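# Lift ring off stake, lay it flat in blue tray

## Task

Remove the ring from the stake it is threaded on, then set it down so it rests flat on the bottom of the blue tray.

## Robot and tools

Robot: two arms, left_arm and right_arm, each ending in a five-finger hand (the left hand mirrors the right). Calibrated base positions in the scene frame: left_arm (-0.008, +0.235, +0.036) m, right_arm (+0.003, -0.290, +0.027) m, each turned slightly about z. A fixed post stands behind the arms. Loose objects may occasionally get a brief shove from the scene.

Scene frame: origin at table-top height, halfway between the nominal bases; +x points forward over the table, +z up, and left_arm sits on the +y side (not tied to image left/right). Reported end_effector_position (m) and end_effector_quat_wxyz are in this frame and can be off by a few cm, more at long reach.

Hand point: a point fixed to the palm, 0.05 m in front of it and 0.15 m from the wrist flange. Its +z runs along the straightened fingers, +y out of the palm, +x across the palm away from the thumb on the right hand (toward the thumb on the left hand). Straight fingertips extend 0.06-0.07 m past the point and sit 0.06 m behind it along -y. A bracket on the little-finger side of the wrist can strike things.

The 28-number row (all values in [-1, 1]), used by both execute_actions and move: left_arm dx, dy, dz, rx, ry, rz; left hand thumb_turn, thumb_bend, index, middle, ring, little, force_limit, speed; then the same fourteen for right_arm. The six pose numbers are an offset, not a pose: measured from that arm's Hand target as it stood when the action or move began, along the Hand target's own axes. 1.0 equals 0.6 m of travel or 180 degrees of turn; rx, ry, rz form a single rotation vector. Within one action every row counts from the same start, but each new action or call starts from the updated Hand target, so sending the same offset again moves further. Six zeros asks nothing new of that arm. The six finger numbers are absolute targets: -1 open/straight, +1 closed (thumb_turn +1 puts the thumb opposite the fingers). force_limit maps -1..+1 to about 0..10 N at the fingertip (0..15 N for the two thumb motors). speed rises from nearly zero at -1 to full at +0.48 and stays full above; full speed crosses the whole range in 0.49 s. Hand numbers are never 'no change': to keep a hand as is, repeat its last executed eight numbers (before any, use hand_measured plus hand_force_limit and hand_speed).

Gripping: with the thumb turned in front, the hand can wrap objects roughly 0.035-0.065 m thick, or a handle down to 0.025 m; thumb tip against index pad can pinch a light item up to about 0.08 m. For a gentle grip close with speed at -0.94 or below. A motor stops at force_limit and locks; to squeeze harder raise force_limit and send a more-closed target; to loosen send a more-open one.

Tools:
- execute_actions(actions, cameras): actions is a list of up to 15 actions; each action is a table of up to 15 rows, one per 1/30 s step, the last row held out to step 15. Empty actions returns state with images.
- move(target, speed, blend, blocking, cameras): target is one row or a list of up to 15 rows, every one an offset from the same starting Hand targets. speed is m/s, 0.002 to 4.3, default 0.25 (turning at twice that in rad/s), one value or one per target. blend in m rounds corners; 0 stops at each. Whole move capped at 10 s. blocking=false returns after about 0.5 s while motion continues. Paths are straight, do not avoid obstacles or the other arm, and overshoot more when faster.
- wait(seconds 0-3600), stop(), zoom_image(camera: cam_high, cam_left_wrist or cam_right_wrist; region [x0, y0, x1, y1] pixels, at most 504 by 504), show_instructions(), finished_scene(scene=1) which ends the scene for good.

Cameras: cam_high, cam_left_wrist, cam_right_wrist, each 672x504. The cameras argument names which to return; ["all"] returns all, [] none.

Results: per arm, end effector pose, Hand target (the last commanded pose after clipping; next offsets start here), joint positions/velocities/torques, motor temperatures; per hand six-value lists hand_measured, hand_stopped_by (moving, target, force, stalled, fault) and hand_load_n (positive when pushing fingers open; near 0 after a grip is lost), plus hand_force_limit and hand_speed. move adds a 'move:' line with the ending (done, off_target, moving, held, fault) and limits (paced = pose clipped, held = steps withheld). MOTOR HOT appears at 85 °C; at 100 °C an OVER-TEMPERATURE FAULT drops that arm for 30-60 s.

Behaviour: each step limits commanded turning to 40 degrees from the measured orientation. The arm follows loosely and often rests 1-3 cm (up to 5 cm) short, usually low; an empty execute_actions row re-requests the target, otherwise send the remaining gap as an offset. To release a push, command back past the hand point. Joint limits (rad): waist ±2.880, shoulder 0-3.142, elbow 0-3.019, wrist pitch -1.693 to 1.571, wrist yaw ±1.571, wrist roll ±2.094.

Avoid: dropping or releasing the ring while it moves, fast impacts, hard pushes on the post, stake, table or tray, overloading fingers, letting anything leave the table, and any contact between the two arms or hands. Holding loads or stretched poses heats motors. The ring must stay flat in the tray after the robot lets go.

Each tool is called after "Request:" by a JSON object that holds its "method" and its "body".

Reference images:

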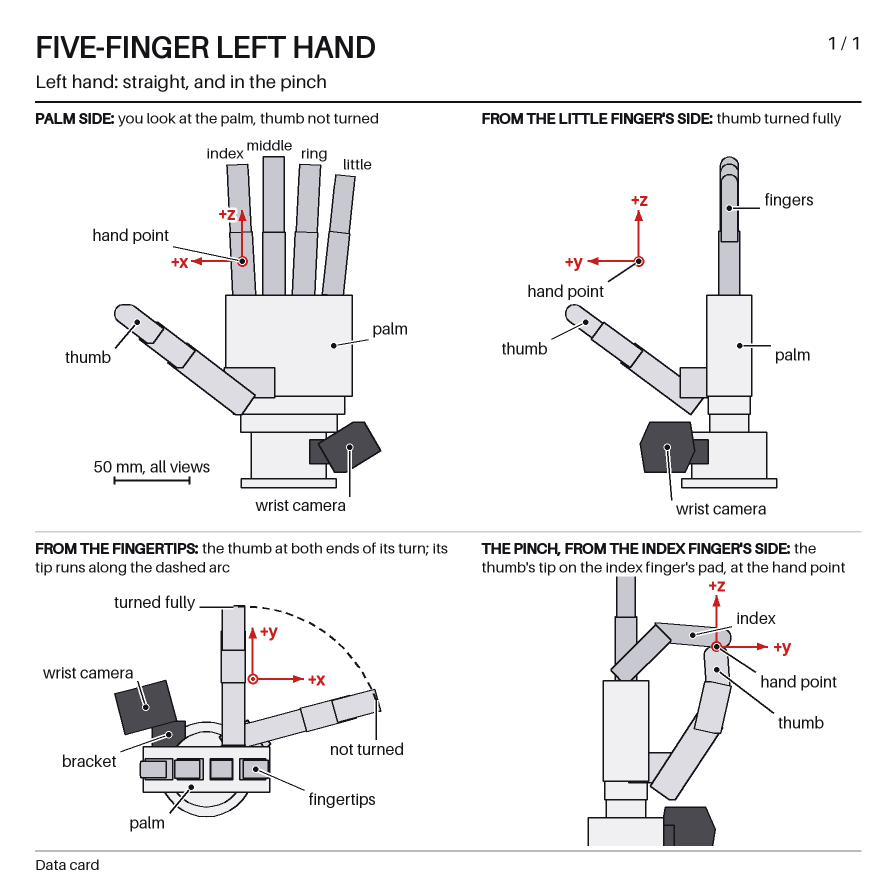

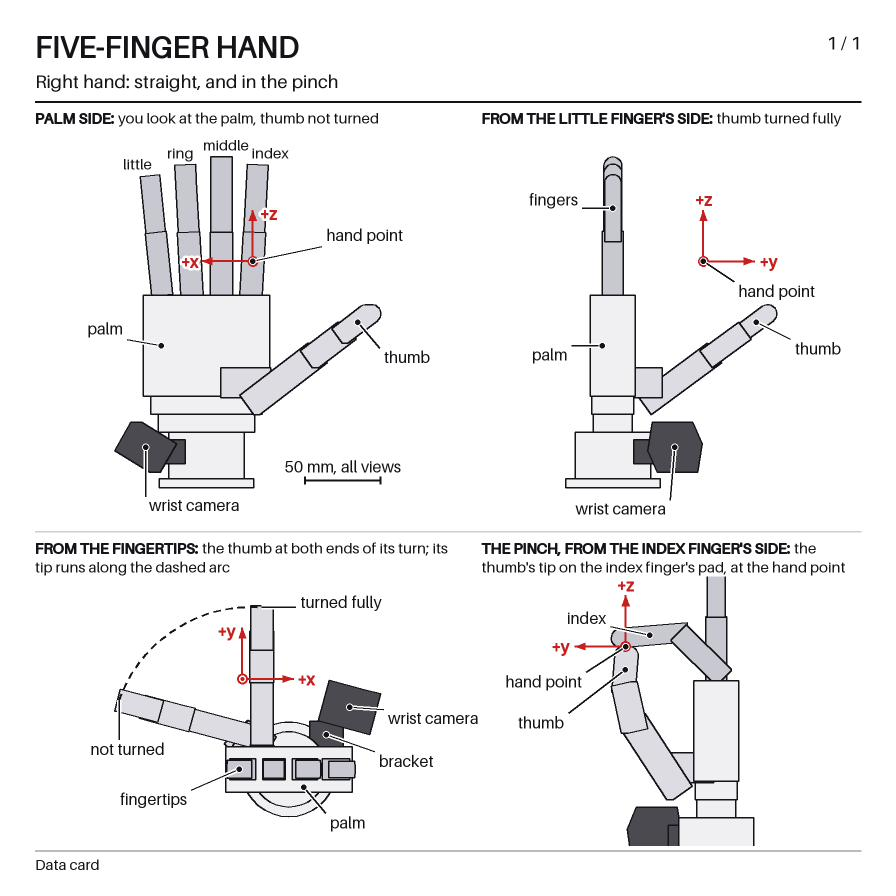

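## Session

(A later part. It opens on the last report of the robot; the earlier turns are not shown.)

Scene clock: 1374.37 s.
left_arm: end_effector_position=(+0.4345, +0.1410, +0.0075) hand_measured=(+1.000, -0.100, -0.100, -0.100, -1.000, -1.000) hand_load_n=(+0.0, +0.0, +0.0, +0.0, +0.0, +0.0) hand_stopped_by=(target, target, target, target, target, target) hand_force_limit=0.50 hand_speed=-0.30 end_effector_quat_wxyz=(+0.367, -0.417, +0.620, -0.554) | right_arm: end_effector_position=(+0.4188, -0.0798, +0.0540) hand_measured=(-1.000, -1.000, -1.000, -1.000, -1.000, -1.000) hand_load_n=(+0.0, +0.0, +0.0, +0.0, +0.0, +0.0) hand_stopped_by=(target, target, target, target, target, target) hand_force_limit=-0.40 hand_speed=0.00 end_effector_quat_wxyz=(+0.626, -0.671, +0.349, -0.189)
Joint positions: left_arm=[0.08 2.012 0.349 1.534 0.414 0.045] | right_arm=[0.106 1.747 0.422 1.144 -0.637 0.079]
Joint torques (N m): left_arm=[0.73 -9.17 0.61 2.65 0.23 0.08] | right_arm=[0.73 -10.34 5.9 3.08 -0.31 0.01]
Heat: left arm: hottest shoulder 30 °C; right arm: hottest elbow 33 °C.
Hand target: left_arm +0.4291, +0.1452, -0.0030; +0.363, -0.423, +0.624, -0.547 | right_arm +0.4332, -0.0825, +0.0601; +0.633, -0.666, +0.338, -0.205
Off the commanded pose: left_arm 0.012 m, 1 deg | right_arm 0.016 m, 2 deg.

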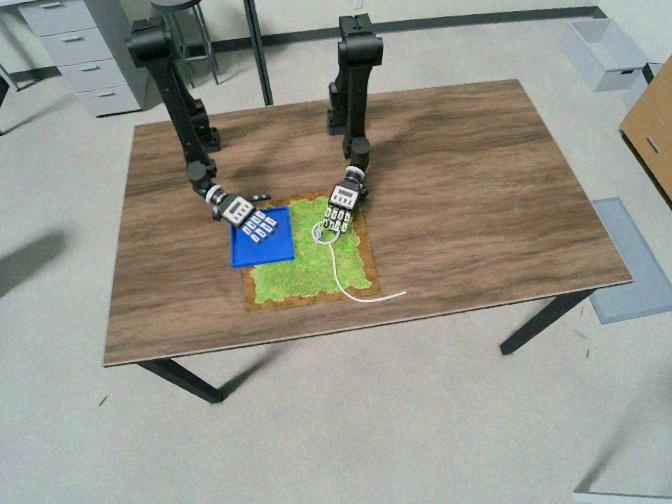

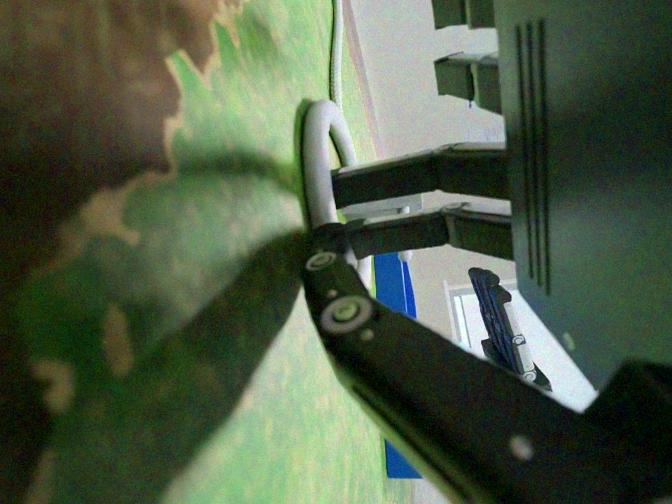

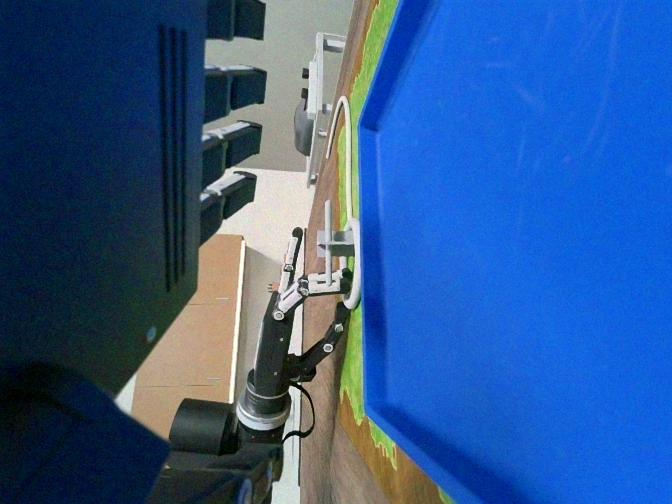

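Request:
{"method": "execute_actions", "body": {"actions": [[[0,0.007,0,0,0,0,1.0,-0.1,-0.1,-0.1,-1,-1,0.5,-0.3,0,0,0,0,0,0,-1,-1,-1,-1,-1,-1,-0.4,0]],[[0,0.0,0,0,0,0,1.0,-0.1,-0.0,-0.0,-1,-1,0.5,-0.5,0,0,0,0,0,0,-1,-1,-1,-1,-1,-1,-0.4,0]]], "cameras": ["cam_high","cam_right_wrist","cam_left_wrist"]}}

Request:
{"method": "zoom_image", "body": {"camera": "cam_right_wrist", "region": [290, 240, 390, 340]}}

Request:
{"method": "zoom_image", "body": {"camera": "cam_high", "region": [300, 210, 350, 250]}}

Scene clock: 1376.03 s.
left_arm: end_effector_position=(+0.4352, +0.1409, +0.0084) hand_measured=(+1.000, -0.100, +0.000, +0.000, -1.000, -1.000) hand_load_n=(+0.0, +0.0, +0.0, +1.5, +0.0, +0.0) hand_stopped_by=(target, target, target, target, target, target) hand_force_limit=0.50 hand_speed=-0.50 end_effector_quat_wxyz=(+0.372, -0.412, +0.618, -0.558) | right_arm: end_effector_position=(+0.4188, -0.0798, +0.0540) hand_measured=(-1.000, -1.000, -1.000, -1.000, -1.000, -1.000) hand_load_n=(-0.5, +0.0, +0.0, +0.0, +0.0, +0.0) hand_stopped_by=(target, target, target, target, target, target) hand_force_limit=-0.40 hand_speed=0.00 end_effector_quat_wxyz=(+0.626, -0.671, +0.349, -0.189)
Joint positions: left_arm=[0.08 2.028 0.35 1.566 0.416 0.045] | right_arm=[0.106 1.747 0.422 1.144 -0.637 0.079]
Joint torques (N m): left_arm=[0.67 -8.94 0.54 2.07 0.17 0.1] | right_arm=[0.91 -10.34 6.11 2.86 -0.32 0.02]
Heat: left arm: hottest shoulder 30 °C; right arm: hottest elbow 33 °C.
Hand target: left_arm +0.4287, +0.1454, -0.0071; +0.364, -0.423, +0.624, -0.547 | right_arm +0.4332, -0.0825, +0.0601; +0.633, -0.666, +0.338, -0.205
Off the commanded pose: left_arm 0.018 m, 2 deg | right_arm 0.016 m, 2 deg.

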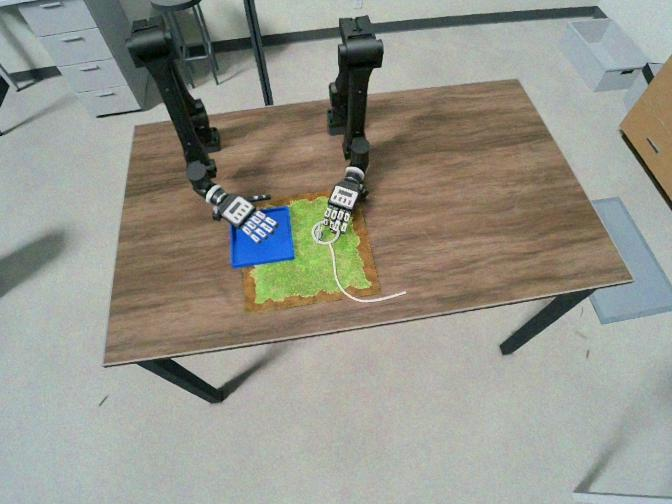

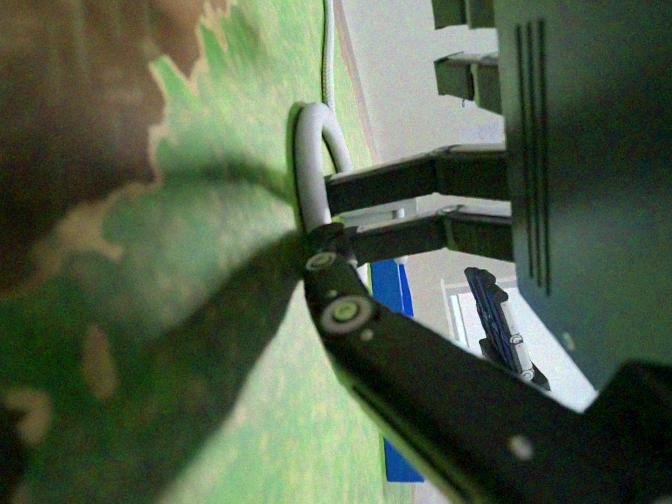

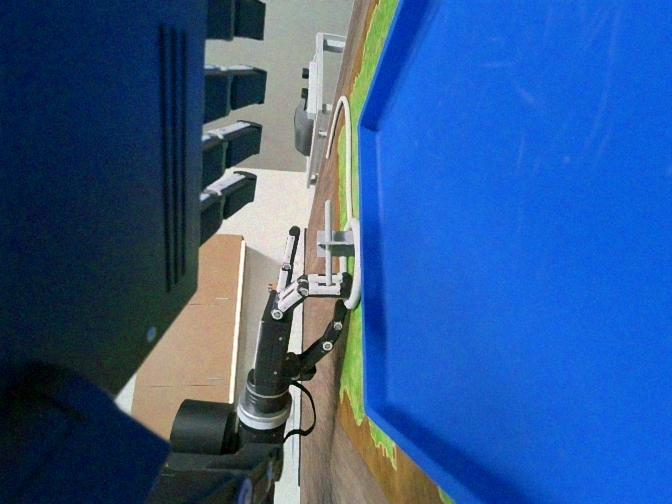

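Scaled by 5.040 from the camera's image (finer frame: 960x720).

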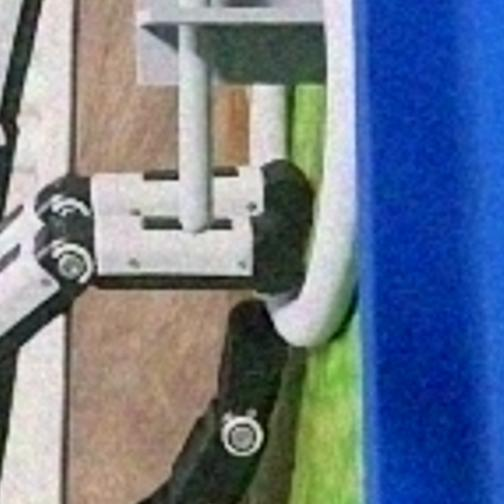

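Scaled by 10.080 from the camera's image (finer frame: 960x720).

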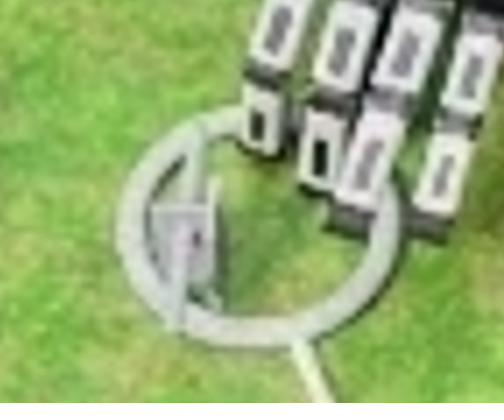

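Request:
{"method": "execute_actions", "body": {"actions": [[[0,-0.0223,0,0,0,0,1.0,-0.1,-0.2,-0.2,-1,-1,0.5,-0.3,0,0,0,0,0,0,-1,-1,-1,-1,-1,-1,-0.4,0]],[[0.0182,0,0.0031,0,0.0167,0,1.0,-0.1,-0.2,-0.2,-1,-1,0.5,-0.3,0,0,0,0,0,0,-1,-1,-1,-1,-1,-1,-0.4,0]],[[0,0,0,0,0,0,1.0,-0.1,-0.2,-0.2,-1,-1,0.5,-0.3,0,0,0,0,0,0,-1,-1,-1,-1,-1,-1,-0.4,0]]], "cameras": ["cam_high","cam_right_wrist"]}}

Request:
{"method": "zoom_image", "body": {"camera": "cam_high", "region": [300, 210, 350, 250]}}

Scene clock: 1379.60 s.
left_arm: end_effector_position=(+0.4271, +0.1338, +0.0062) hand_measured=(+1.000, -0.100, -0.200, -0.200, -1.000, -1.000) hand_load_n=(+0.0, +0.0, +0.0, +0.0, +0.0, +0.0) hand_stopped_by=(target, target, target, target, target, target) hand_force_limit=0.50 hand_speed=-0.30 end_effector_quat_wxyz=(+0.347, -0.411, +0.631, -0.559) | right_arm: end_effector_position=(+0.4188, -0.0798, +0.0540) hand_measured=(-1.000, -1.000, -1.000, -1.000, -1.000, -1.000) hand_load_n=(+0.0, +0.0, +0.0, +0.0, +0.0, +0.0) hand_stopped_by=(target, target, target, target, target, target) hand_force_limit=-0.40 hand_speed=0.00 end_effector_quat_wxyz=(+0.626, -0.671, +0.349, -0.189)
Joint positions: left_arm=[0.08 1.996 0.344 1.502 0.458 0.045] | right_arm=[0.106 1.747 0.422 1.144 -0.637 0.079]
Joint torques (N m): left_arm=[-0.15 -11.58 1.37 1.8 0.22 0.09] | right_arm=[0.15 -10.11 6.04 2.99 -0.32 -0.03]
Heat: left arm: hottest shoulder 30 °C; right arm: hottest elbow 33 °C.
Hand target: left_arm +0.4280, +0.1340, +0.0060; +0.347, -0.409, +0.634, -0.558 | right_arm +0.4332, -0.0825, +0.0601; +0.633, -0.666, +0.338, -0.205
Off the commanded pose: left_arm 0.001 m, 0 deg | right_arm 0.016 m, 2 deg.

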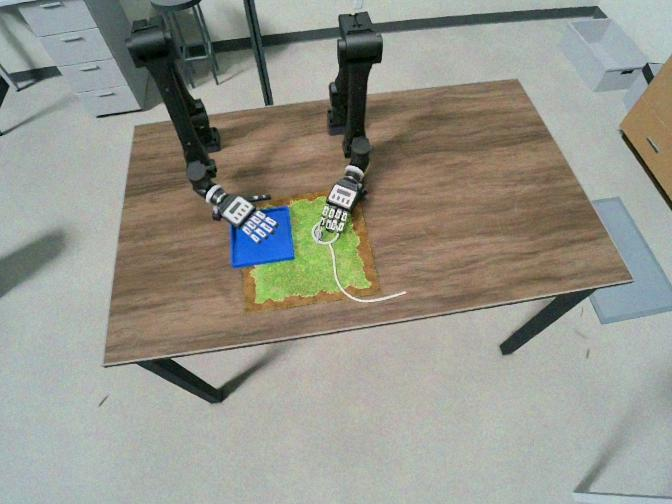

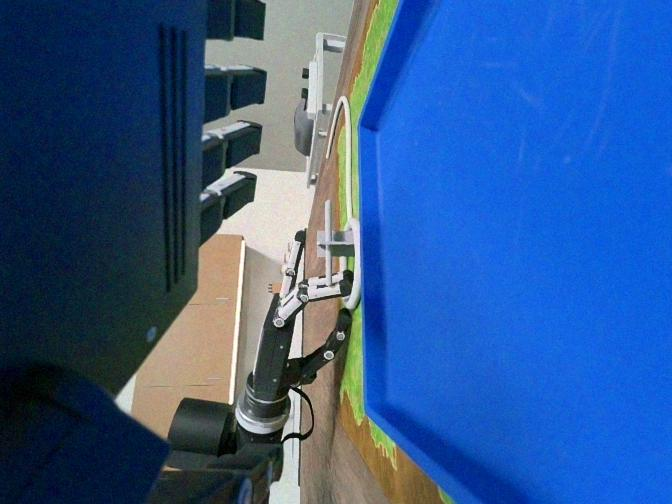

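Scaled by 10.080 from the camera's image (finer frame: 960x720).

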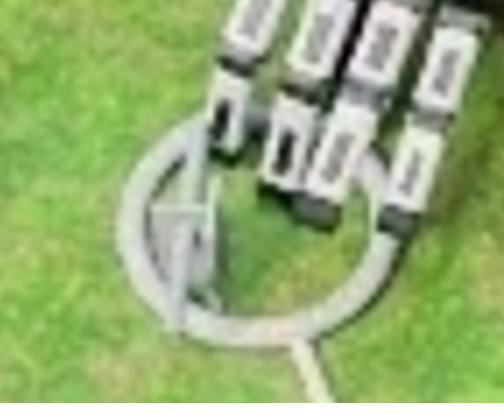

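Request:
{"method": "execute_actions", "body": {"actions": [[[-0.011,-0.0076,0.0049,0,0,0,1.0,-0.1,-0.2,-0.2,-1,-1,0.5,-0.3,0,0,0,0,0,0,-1,-1,-1,-1,-1,-1,-0.4,0]],[[0,0,0,0,0,0,1.0,-0.1,-0.2,-0.2,-1,-1,0.5,-0.3,0,0,0,0,0,0,-1,-1,-1,-1,-1,-1,-0.4,0]]], "cameras": ["cam_high","cam_right_wrist"]}}

Request:
{"method": "zoom_image", "body": {"camera": "cam_high", "region": [300, 210, 350, 250]}}

Request:
{"method": "zoom_image", "body": {"camera": "cam_right_wrist", "region": [290, 240, 390, 340]}}

Scene clock: 1381.97 s.
left_arm: end_effector_position=(+0.4276, +0.1330, +0.0080) hand_measured=(+1.000, -0.100, -0.200, -0.200, -1.000, -1.000) hand_load_n=(+0.0, +0.0, -0.5, +0.0, -0.5, +0.0) hand_stopped_by=(target, target, target, target, target, target) hand_force_limit=0.50 hand_speed=-0.30 end_effector_quat_wxyz=(+0.339, -0.410, +0.635, -0.560) | right_arm: end_effector_position=(+0.4188, -0.0798, +0.0540) hand_measured=(-1.000, -1.000, -1.000, -1.000, -1.000, -1.000) hand_load_n=(+0.0, +0.0, +0.0, +0.0, +0.0, +0.0) hand_stopped_by=(target, target, target, target, target, target) hand_force_limit=-0.40 hand_speed=0.00 end_effector_quat_wxyz=(+0.626, -0.671, +0.349, -0.189)
Joint positions: left_arm=[0.084 1.975 0.348 1.465 0.474 0.045] | right_arm=[0.106 1.747 0.422 1.144 -0.637 0.079]
Joint torques (N m): left_arm=[0.5 -11.63 2.3 1.8 0.21 0.11] | right_arm=[0.97 -9.93 6.06 3.17 -0.32 0.02]
Heat: left arm: hottest shoulder 30 °C; right arm: hottest elbow 33 °C.
Hand target: left_arm +0.4341, +0.1386, +0.0100; +0.347, -0.409, +0.634, -0.558 | right_arm +0.4332, -0.0825, +0.0601; +0.633, -0.666, +0.338, -0.205
Off the commanded pose: left_arm 0.009 m, 1 deg | right_arm 0.016 m, 2 deg.

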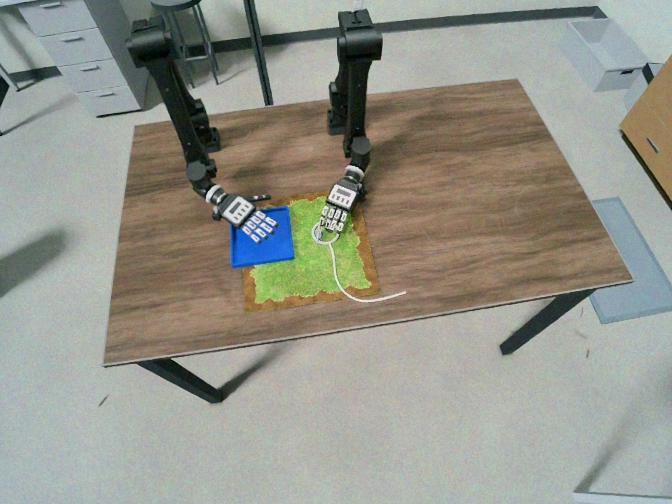

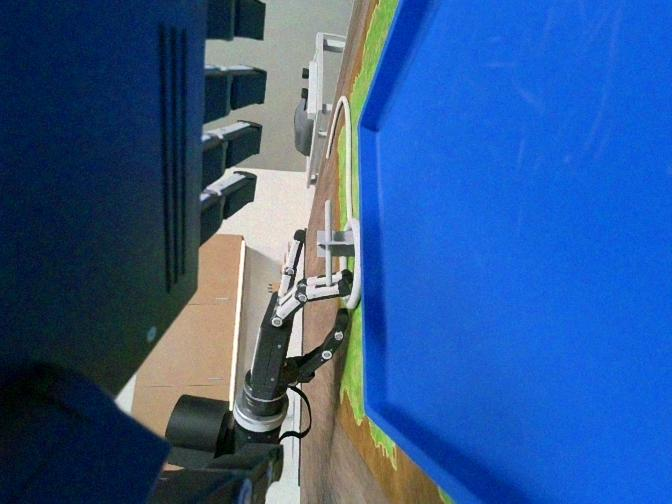

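Scaled by 10.080 from the camera's image (finer frame: 960x720).

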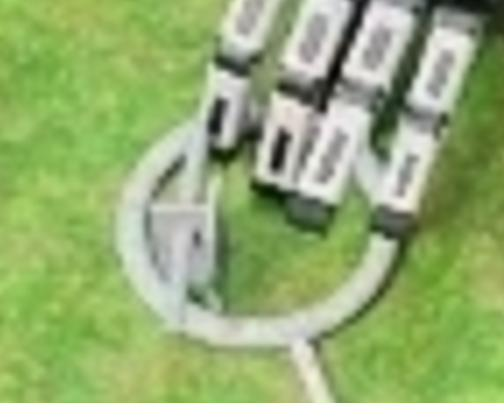

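Scaled by 5.040 from the camera's image (finer frame: 960x720).

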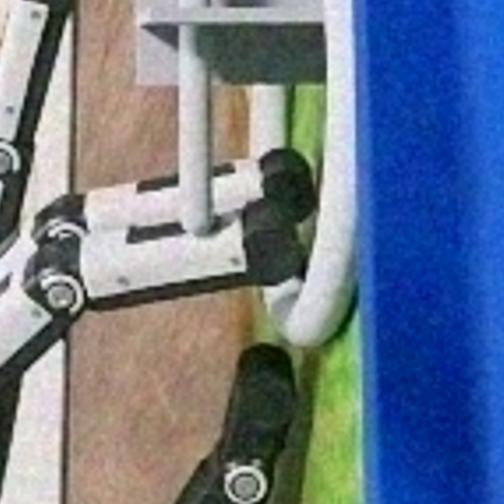

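Request:
{"method": "execute_actions", "body": {"actions": [[[-0.004,0,0.004,0,0,0,1.0,-0.1,-0.2,-0.2,-1,-1,0.5,-0.3,0,0,0,0,0,0,-1,-1,-1,-1,-1,-1,-0.4,0]],[[0,0,0,0,0,0,1.0,-0.1,-0.2,-0.2,-1,-1,0.5,-0.3,0,0,0,0,0,0,-1,-1,-1,-1,-1,-1,-0.4,0]]], "cameras": ["cam_high","cam_right_wrist"]}}

Request:
{"method": "zoom_image", "body": {"camera": "cam_high", "region": [300, 210, 350, 250]}}

Request:
{"method": "zoom_image", "body": {"camera": "cam_right_wrist", "region": [290, 240, 390, 340]}}

Scene clock: 1383.73 s.
left_arm: end_effector_position=(+0.4291, +0.1339, +0.0071) hand_measured=(+1.000, -0.100, -0.200, -0.200, -1.000, -1.000) hand_load_n=(+0.0, +0.0, -0.5, +0.0, +0.0, +0.0) hand_stopped_by=(target, target, target, target, target, target) hand_force_limit=0.50 hand_speed=-0.30 end_effector_quat_wxyz=(+0.338, -0.412, +0.635, -0.559) | right_arm: end_effector_position=(+0.4188, -0.0798, +0.0540) hand_measured=(-1.000, -1.000, -1.000, -1.000, -1.000, -1.000) hand_load_n=(-0.5, +0.0, +0.0, +0.0, +0.0, +0.0) hand_stopped_by=(target, target, target, target, target, target) hand_force_limit=-0.40 hand_speed=0.00 end_effector_quat_wxyz=(+0.626, -0.671, +0.349, -0.189)
Joint positions: left_arm=[0.087 1.975 0.353 1.456 0.477 0.045] | right_arm=[0.106 1.747 0.422 1.144 -0.637 0.079]
Joint torques (N m): left_arm=[0.79 -11.63 2.54 1.89 0.19 0.13] | right_arm=[0.79 -10.52 6.13 3.07 -0.32 -0.01]
Heat: left arm: hottest shoulder 30 °C; right arm: hottest elbow 33 °C.
Hand target: left_arm +0.4371, +0.1396, +0.0095; +0.347, -0.409, +0.634, -0.558 | right_arm +0.4332, -0.0825, +0.0601; +0.633, -0.666, +0.338, -0.205
Off the commanded pose: left_arm 0.010 m, 1 deg | right_arm 0.016 m, 2 deg.

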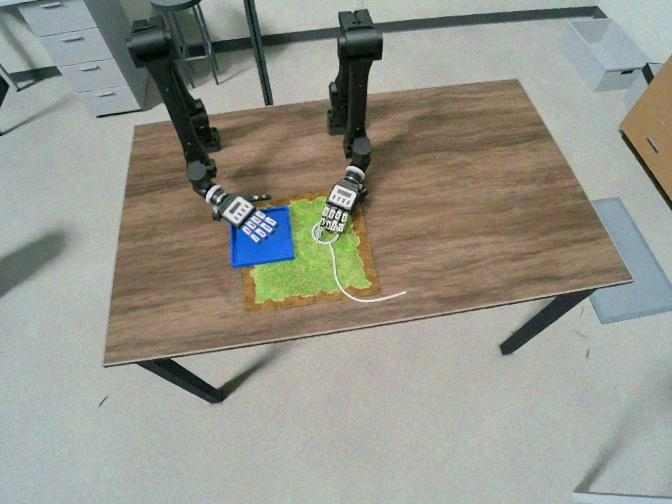

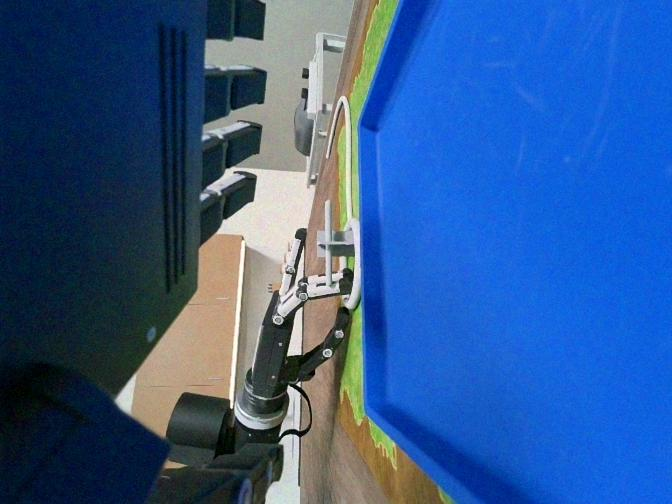

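Scaled by 10.080 from the camera's image (finer frame: 960x720).

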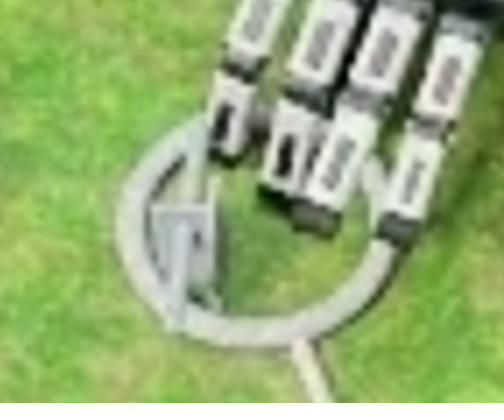

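Scaled by 5.040 from the camera's image (finer frame: 960x720).

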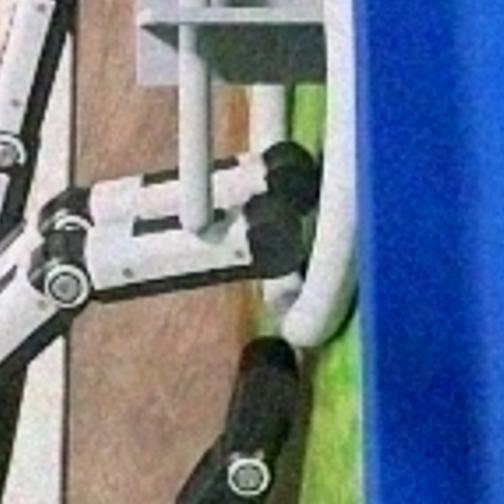

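Request:
{"method": "execute_actions", "body": {"actions": [[[0.002,0,-0.0182,0,0,0,1.0,-0.1,-0.2,-0.2,-1,-1,0.5,-0.3,0,0,0,0,0,0,-1,-1,-1,-1,-1,-1,-0.4,0]],[[-0.010,0,0,0,0,0,1.0,-0.1,-0.2,-0.2,-1,-1,0.5,-0.3,0,0,0,0,0,0,-1,-1,-1,-1,-1,-1,-0.4,0]]], "cameras": ["cam_high","cam_right_wrist"]}}

Request:
{"method": "zoom_image", "body": {"camera": "cam_high", "region": [300, 210, 350, 250]}}

Request:
{"method": "zoom_image", "body": {"camera": "cam_right_wrist", "region": [290, 240, 390, 340]}}

Scene clock: 1385.70 s.
left_arm: end_effector_position=(+0.4273, +0.1440, +0.0082) hand_measured=(+1.000, -0.100, -0.200, -0.200, -1.000, -1.000) hand_load_n=(+0.0, +0.0, +0.0, +0.0, +0.0, +0.0) hand_stopped_by=(target, target, target, target, target, target) hand_force_limit=0.50 hand_speed=-0.30 end_effector_quat_wxyz=(+0.339, -0.413, +0.634, -0.559) | right_arm: end_effector_position=(+0.4188, -0.0798, +0.0540) hand_measured=(-1.000, -1.000, -1.000, -1.000, -1.000, -1.000) hand_load_n=(-0.5, +0.0, +0.0, +0.0, +0.0, +0.0) hand_stopped_by=(target, target, target, target, target, target) hand_force_limit=-0.40 hand_speed=0.00 end_effector_quat_wxyz=(+0.626, -0.671, +0.349, -0.189)
Joint positions: left_arm=[0.122 1.97 0.348 1.456 0.508 0.05] | right_arm=[0.106 1.747 0.422 1.144 -0.637 0.079]
Joint torques (N m): left_arm=[0.67 -11.75 1.42 2.33 0.25 0.13] | right_arm=[-0.32 -10.29 6.02 3.19 -0.29 0]
Heat: left arm: hottest shoulder 30 °C; right arm: hottest elbow 33 °C.
Hand target: left_arm +0.4295, +0.1487, +0.0110; +0.347, -0.409, +0.634, -0.558 | right_arm +0.4332, -0.0825, +0.0601; +0.633, -0.666, +0.338, -0.205
Off the commanded pose: left_arm 0.006 m, 1 deg | right_arm 0.016 m, 2 deg.

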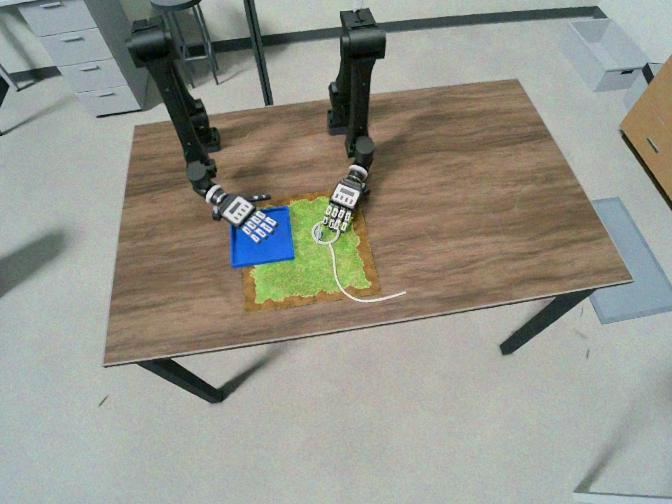

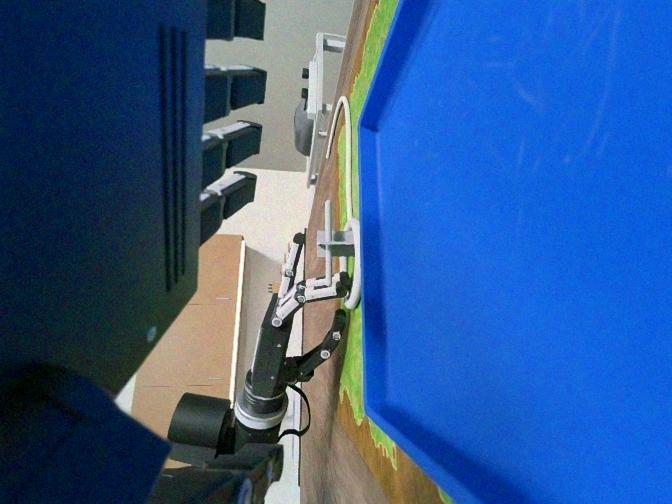

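Scaled by 10.080 from the camera's image (finer frame: 960x720).

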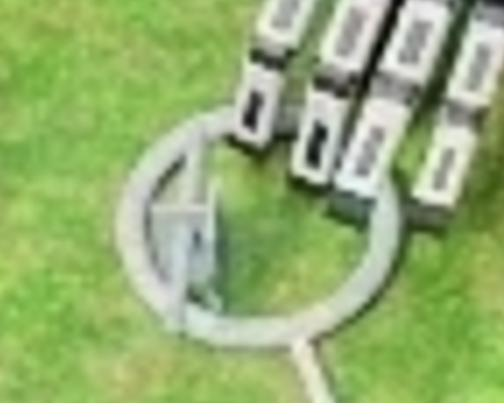

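Scaled by 5.040 from the camera's image (finer frame: 960x720).

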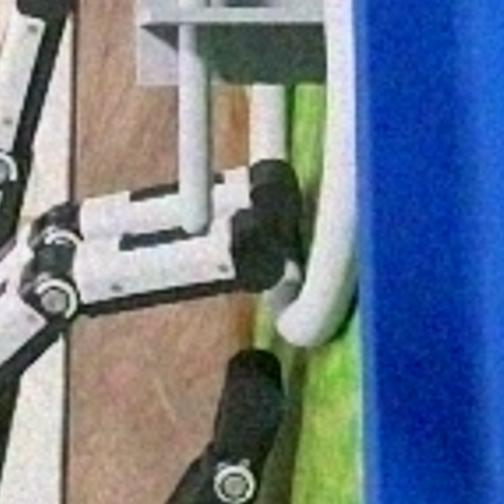

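Request:
{"method": "execute_actions", "body": {"actions": [[[0.003,0.0147,0.0035,0,0,0,1.0,-0.1,-0.15,-0.15,-1,-1,0.5,-0.3,0,0,0,0,0,0,-1,-1,-1,-1,-1,-1,-0.4,0]],[[0,0.004,0,0,0,0,1.0,-0.1,-0.1,-0.1,-1,-1,0.5,-0.3,0,0,0,0,0,0,-1,-1,-1,-1,-1,-1,-0.4,0]]], "cameras": ["cam_high","cam_right_wrist"]}}

Request:
{"method": "zoom_image", "body": {"camera": "cam_high", "region": [300, 210, 350, 250]}}

Request:
{"method": "zoom_image", "body": {"camera": "cam_right_wrist", "region": [290, 240, 390, 340]}}

Scene clock: 1387.80 s.
left_arm: end_effector_position=(+0.4282, +0.1446, +0.0073) hand_measured=(+1.000, -0.100, -0.100, -0.100, -1.000, -1.000) hand_load_n=(+0.0, +0.0, +0.0, +0.0, -0.5, +0.0) hand_stopped_by=(target, target, target, target, target, target) hand_force_limit=0.50 hand_speed=-0.30 end_effector_quat_wxyz=(+0.346, -0.408, +0.631, -0.562) | right_arm: end_effector_position=(+0.4188, -0.0798, +0.0540) hand_measured=(-1.000, -1.000, -1.000, -1.000, -1.000, -1.000) hand_load_n=(-0.5, +0.0, +0.0, +0.0, +0.0, +0.0) hand_stopped_by=(target, target, target, target, target, target) hand_force_limit=-0.40 hand_speed=0.00 end_effector_quat_wxyz=(+0.626, -0.671, +0.349, -0.189)
Joint positions: left_arm=[0.122 1.995 0.349 1.498 0.505 0.05] | right_arm=[0.106 1.747 0.422 1.144 -0.637 0.079]
Joint torques (N m): left_arm=[0.15 -9.17 1.73 2.63 0.08 0.11] | right_arm=[0.56 -10.11 6.08 3.04 -0.27 -0.03]
Heat: left arm: hottest shoulder 30 °C; right arm: hottest elbow 33 °C.
Hand target: left_arm +0.4292, +0.1467, -0.0004; +0.347, -0.409, +0.634, -0.558 | right_arm +0.4332, -0.0825, +0.0601; +0.633, -0.666, +0.338, -0.205
Off the commanded pose: left_arm 0.008 m, 1 deg | right_arm 0.016 m, 2 deg.

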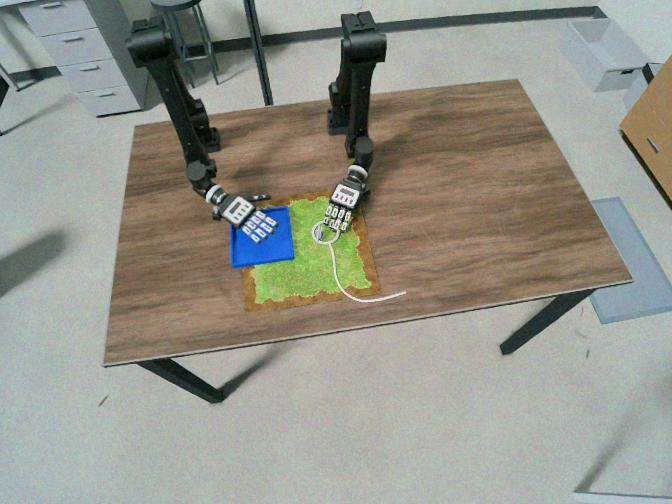

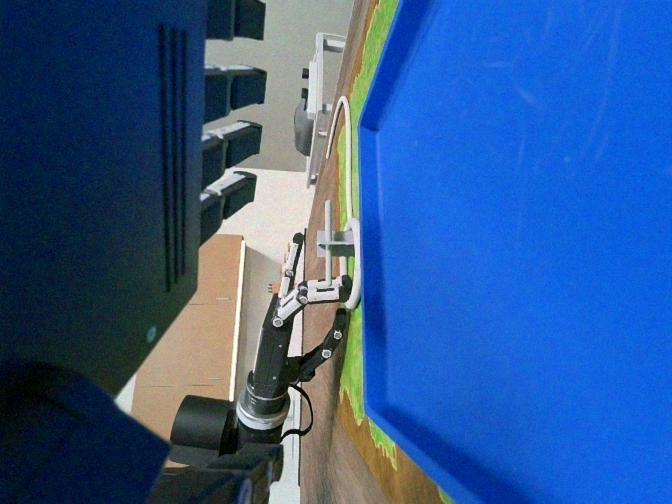

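Scaled by 10.080 from the camera's image (finer frame: 960x720).

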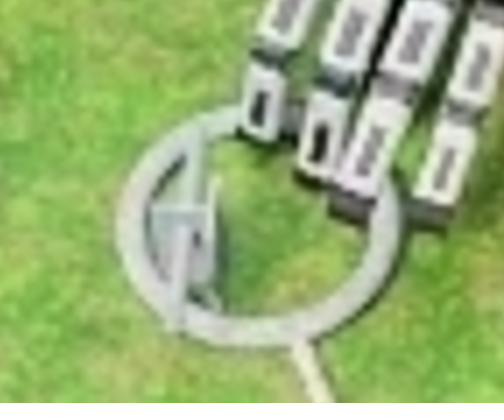

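Scaled by 5.040 from the camera's image (finer frame: 960x720).

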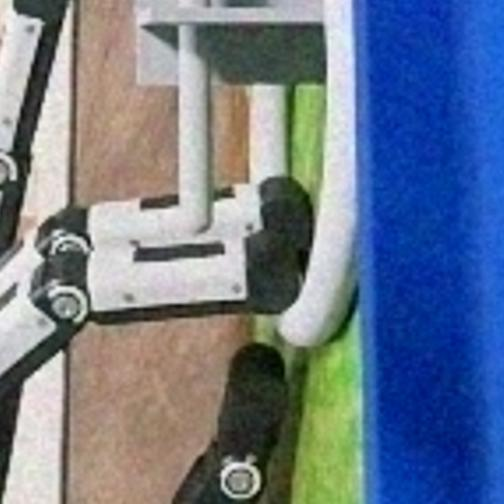

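Request:
{"method": "execute_actions", "body": {"actions": [[[0,-0.008,0,0,0,0,1.0,-0.1,-0.25,-0.25,-1,-1,0.5,-0.3,0,0,0,0,0,0,-1,-1,-1,-1,-1,-1,-0.4,0]],[[0.0,0,0.01,0,0,0,1.0,-0.1,-0.25,-0.25,-1,-1,0.5,-0.3,0,0,0,0,0,0,-1,-1,-1,-1,-1,-1,-0.4,0]],[[0.0,0,0.0,0,0,0,1.0,-0.1,-0.15,-0.15,-1,-1,0.5,-0.3,0,0,0,0,0,0,-1,-1,-1,-1,-1,-1,-0.4,0]]], "cameras": ["cam_high","cam_right_wrist"]}}

Request:
{"method": "zoom_image", "body": {"camera": "cam_high", "region": [300, 210, 350, 250]}}

Request:
{"method": "zoom_image", "body": {"camera": "cam_right_wrist", "region": [290, 240, 390, 340]}}

Scene clock: 1390.47 s.
left_arm: end_effector_position=(+0.4332, +0.1465, +0.0065) hand_measured=(+1.000, -0.100, -0.150, -0.150, -1.000, -1.000) hand_load_n=(+0.0, +0.0, +0.0, +0.0, +0.0, -0.5) hand_stopped_by=(target, target, target, target, target, target) hand_force_limit=0.50 hand_speed=-0.30 end_effector_quat_wxyz=(+0.348, -0.411, +0.630, -0.559) | right_arm: end_effector_position=(+0.4188, -0.0798, +0.0540) hand_measured=(-1.000, -1.000, -1.000, -1.000, -1.000, -1.000) hand_load_n=(+0.0, +0.0, +0.0, +0.0, +0.0, +0.0) hand_stopped_by=(target, target, target, target, target, target) hand_force_limit=-0.40 hand_speed=0.00 end_effector_quat_wxyz=(+0.626, -0.671, +0.349, -0.189)
Joint positions: left_arm=[0.122 1.995 0.36 1.486 0.495 0.05] | right_arm=[0.106 1.747 0.422 1.144 -0.637 0.079]
Joint torques (N m): left_arm=[-0.73 -10.99 1.95 1.74 0.06 0.11] | right_arm=[0.38 -10.75 6.01 2.74 -0.29 -0.01]
Heat: left arm: hottest shoulder 30 °C; right arm: hottest elbow 33 °C.
Hand target: left_arm +0.4351, +0.1440, +0.0035; +0.347, -0.409, +0.634, -0.557 | right_arm +0.4332, -0.0825, +0.0601; +0.633, -0.666, +0.338, -0.205
Off the commanded pose: left_arm 0.004 m, 1 deg | right_arm 0.016 m, 2 deg.

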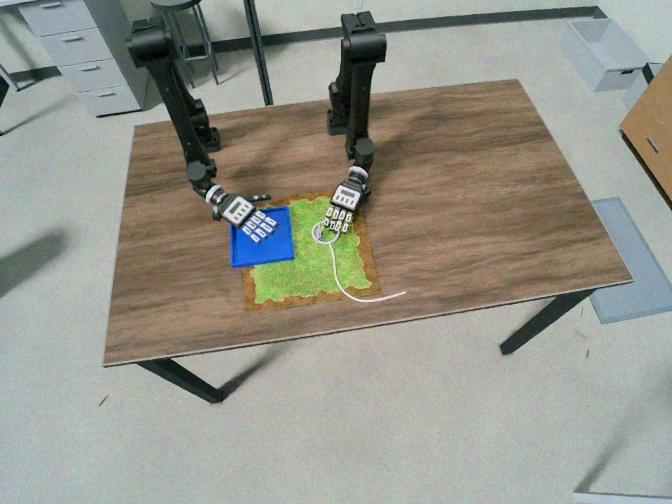

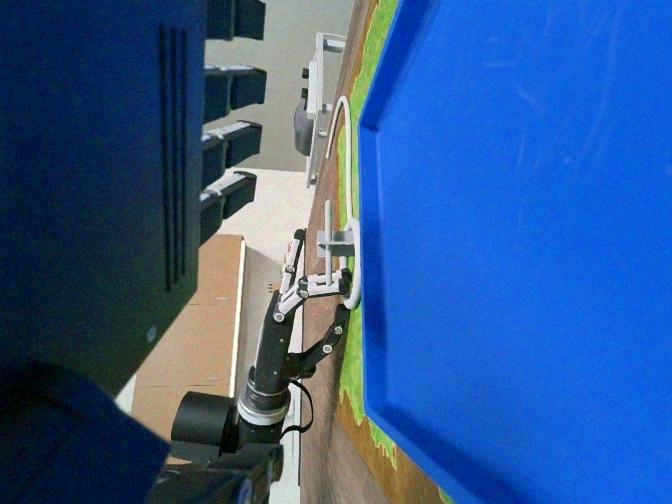

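Scaled by 10.080 from the camera's image (finer frame: 960x720).

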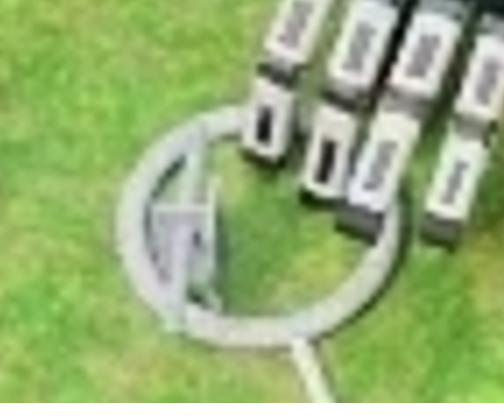

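Scaled by 5.040 from the camera's image (finer frame: 960x720).

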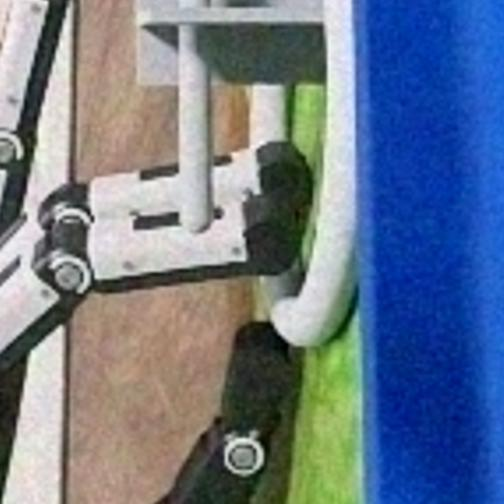

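Request:
{"method": "execute_actions", "body": {"actions": []}}

Request:
{"method": "zoom_image", "body": {"camera": "cam_high", "region": [290, 180, 370, 240]}}

Request:
{"method": "zoom_image", "body": {"camera": "cam_right_wrist", "region": [290, 240, 390, 340]}}

Scene clock: 1392.77 s.
left_arm: end_effector_position=(+0.4332, +0.1465, +0.0065) hand_measured=(+1.000, -0.100, -0.150, -0.150, -1.000, -1.000) hand_load_n=(+0.0, +0.0, -0.5, +0.0, +0.0, +0.0) hand_stopped_by=(target, target, target, target, target, target) hand_force_limit=0.50 hand_speed=-0.30 end_effector_quat_wxyz=(+0.348, -0.411, +0.630, -0.559) | right_arm: end_effector_position=(+0.4188, -0.0798, +0.0540) hand_measured=(-1.000, -1.000, -1.000, -1.000, -1.000, -1.000) hand_load_n=(-0.5, +0.0, +0.0, +0.0, +0.0, -0.5) hand_stopped_by=(target, target, target, target, target, target) hand_force_limit=-0.40 hand_speed=0.00 end_effector_quat_wxyz=(+0.626, -0.671, +0.349, -0.189)
Joint positions: left_arm=[0.122 1.995 0.36 1.486 0.495 0.05] | right_arm=[0.106 1.747 0.422 1.144 -0.637 0.079]
Joint velocities: within noise
Joint torques (N m): left_arm=[-0.67 -10.81 1.96 1.78 0.07 0.1] | right_arm=[0.79 -9.93 6.05 3.06 -0.32 -0.04]
Motor temperatures (°C): left_arm=[28 30 29 28 29 24] | right_arm=[26 32 33 29 28 27]
Heat: left arm: hottest shoulder 30 °C; right arm: hottest elbow 33 °C.
Hand target: left_arm +0.4351, +0.1440, +0.0035; +0.347, -0.409, +0.634, -0.557 | right_arm +0.4332, -0.0825, +0.0601; +0.633, -0.666, +0.338, -0.205
Off the commanded pose: left_arm 0.004 m, 1 deg | right_arm 0.016 m, 2 deg.

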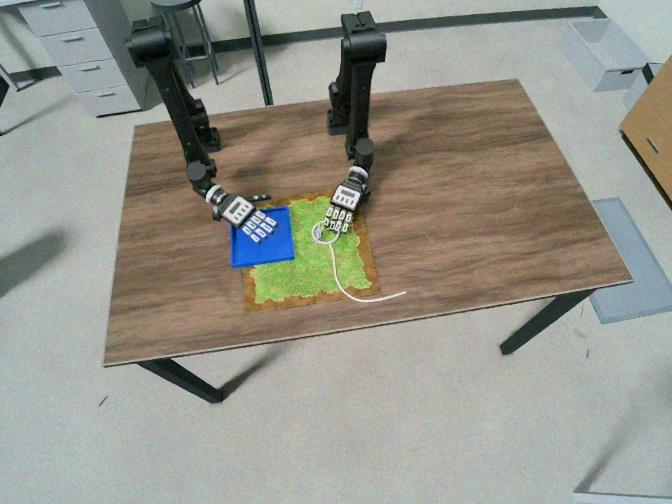

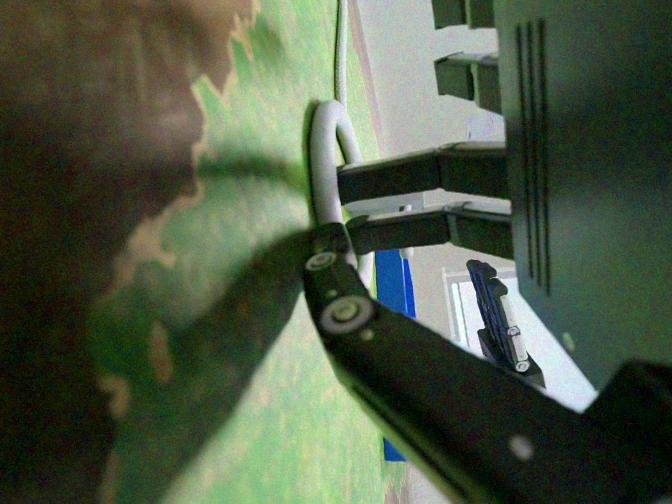

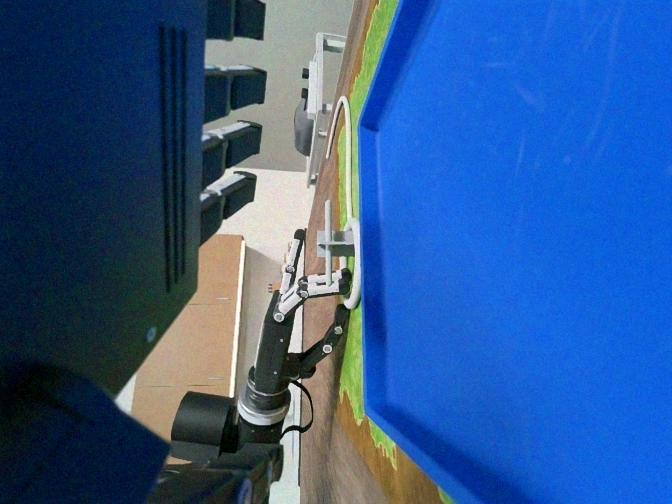

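Scaled by 6.300 from the camera's image (finer frame: 960x720).

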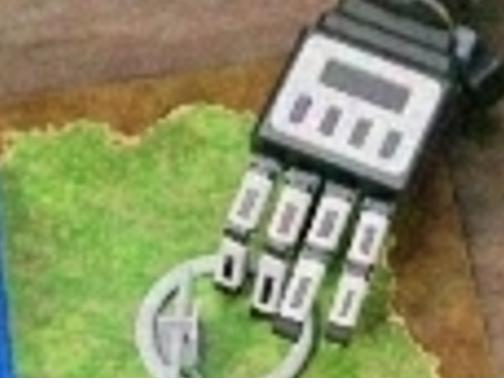

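Scaled by 5.040 from the camera's image (finer frame: 960x720).

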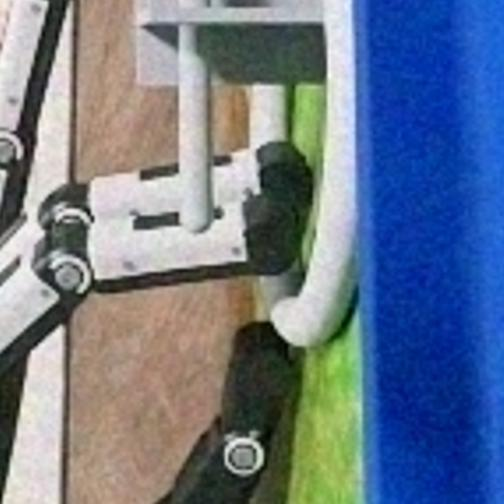

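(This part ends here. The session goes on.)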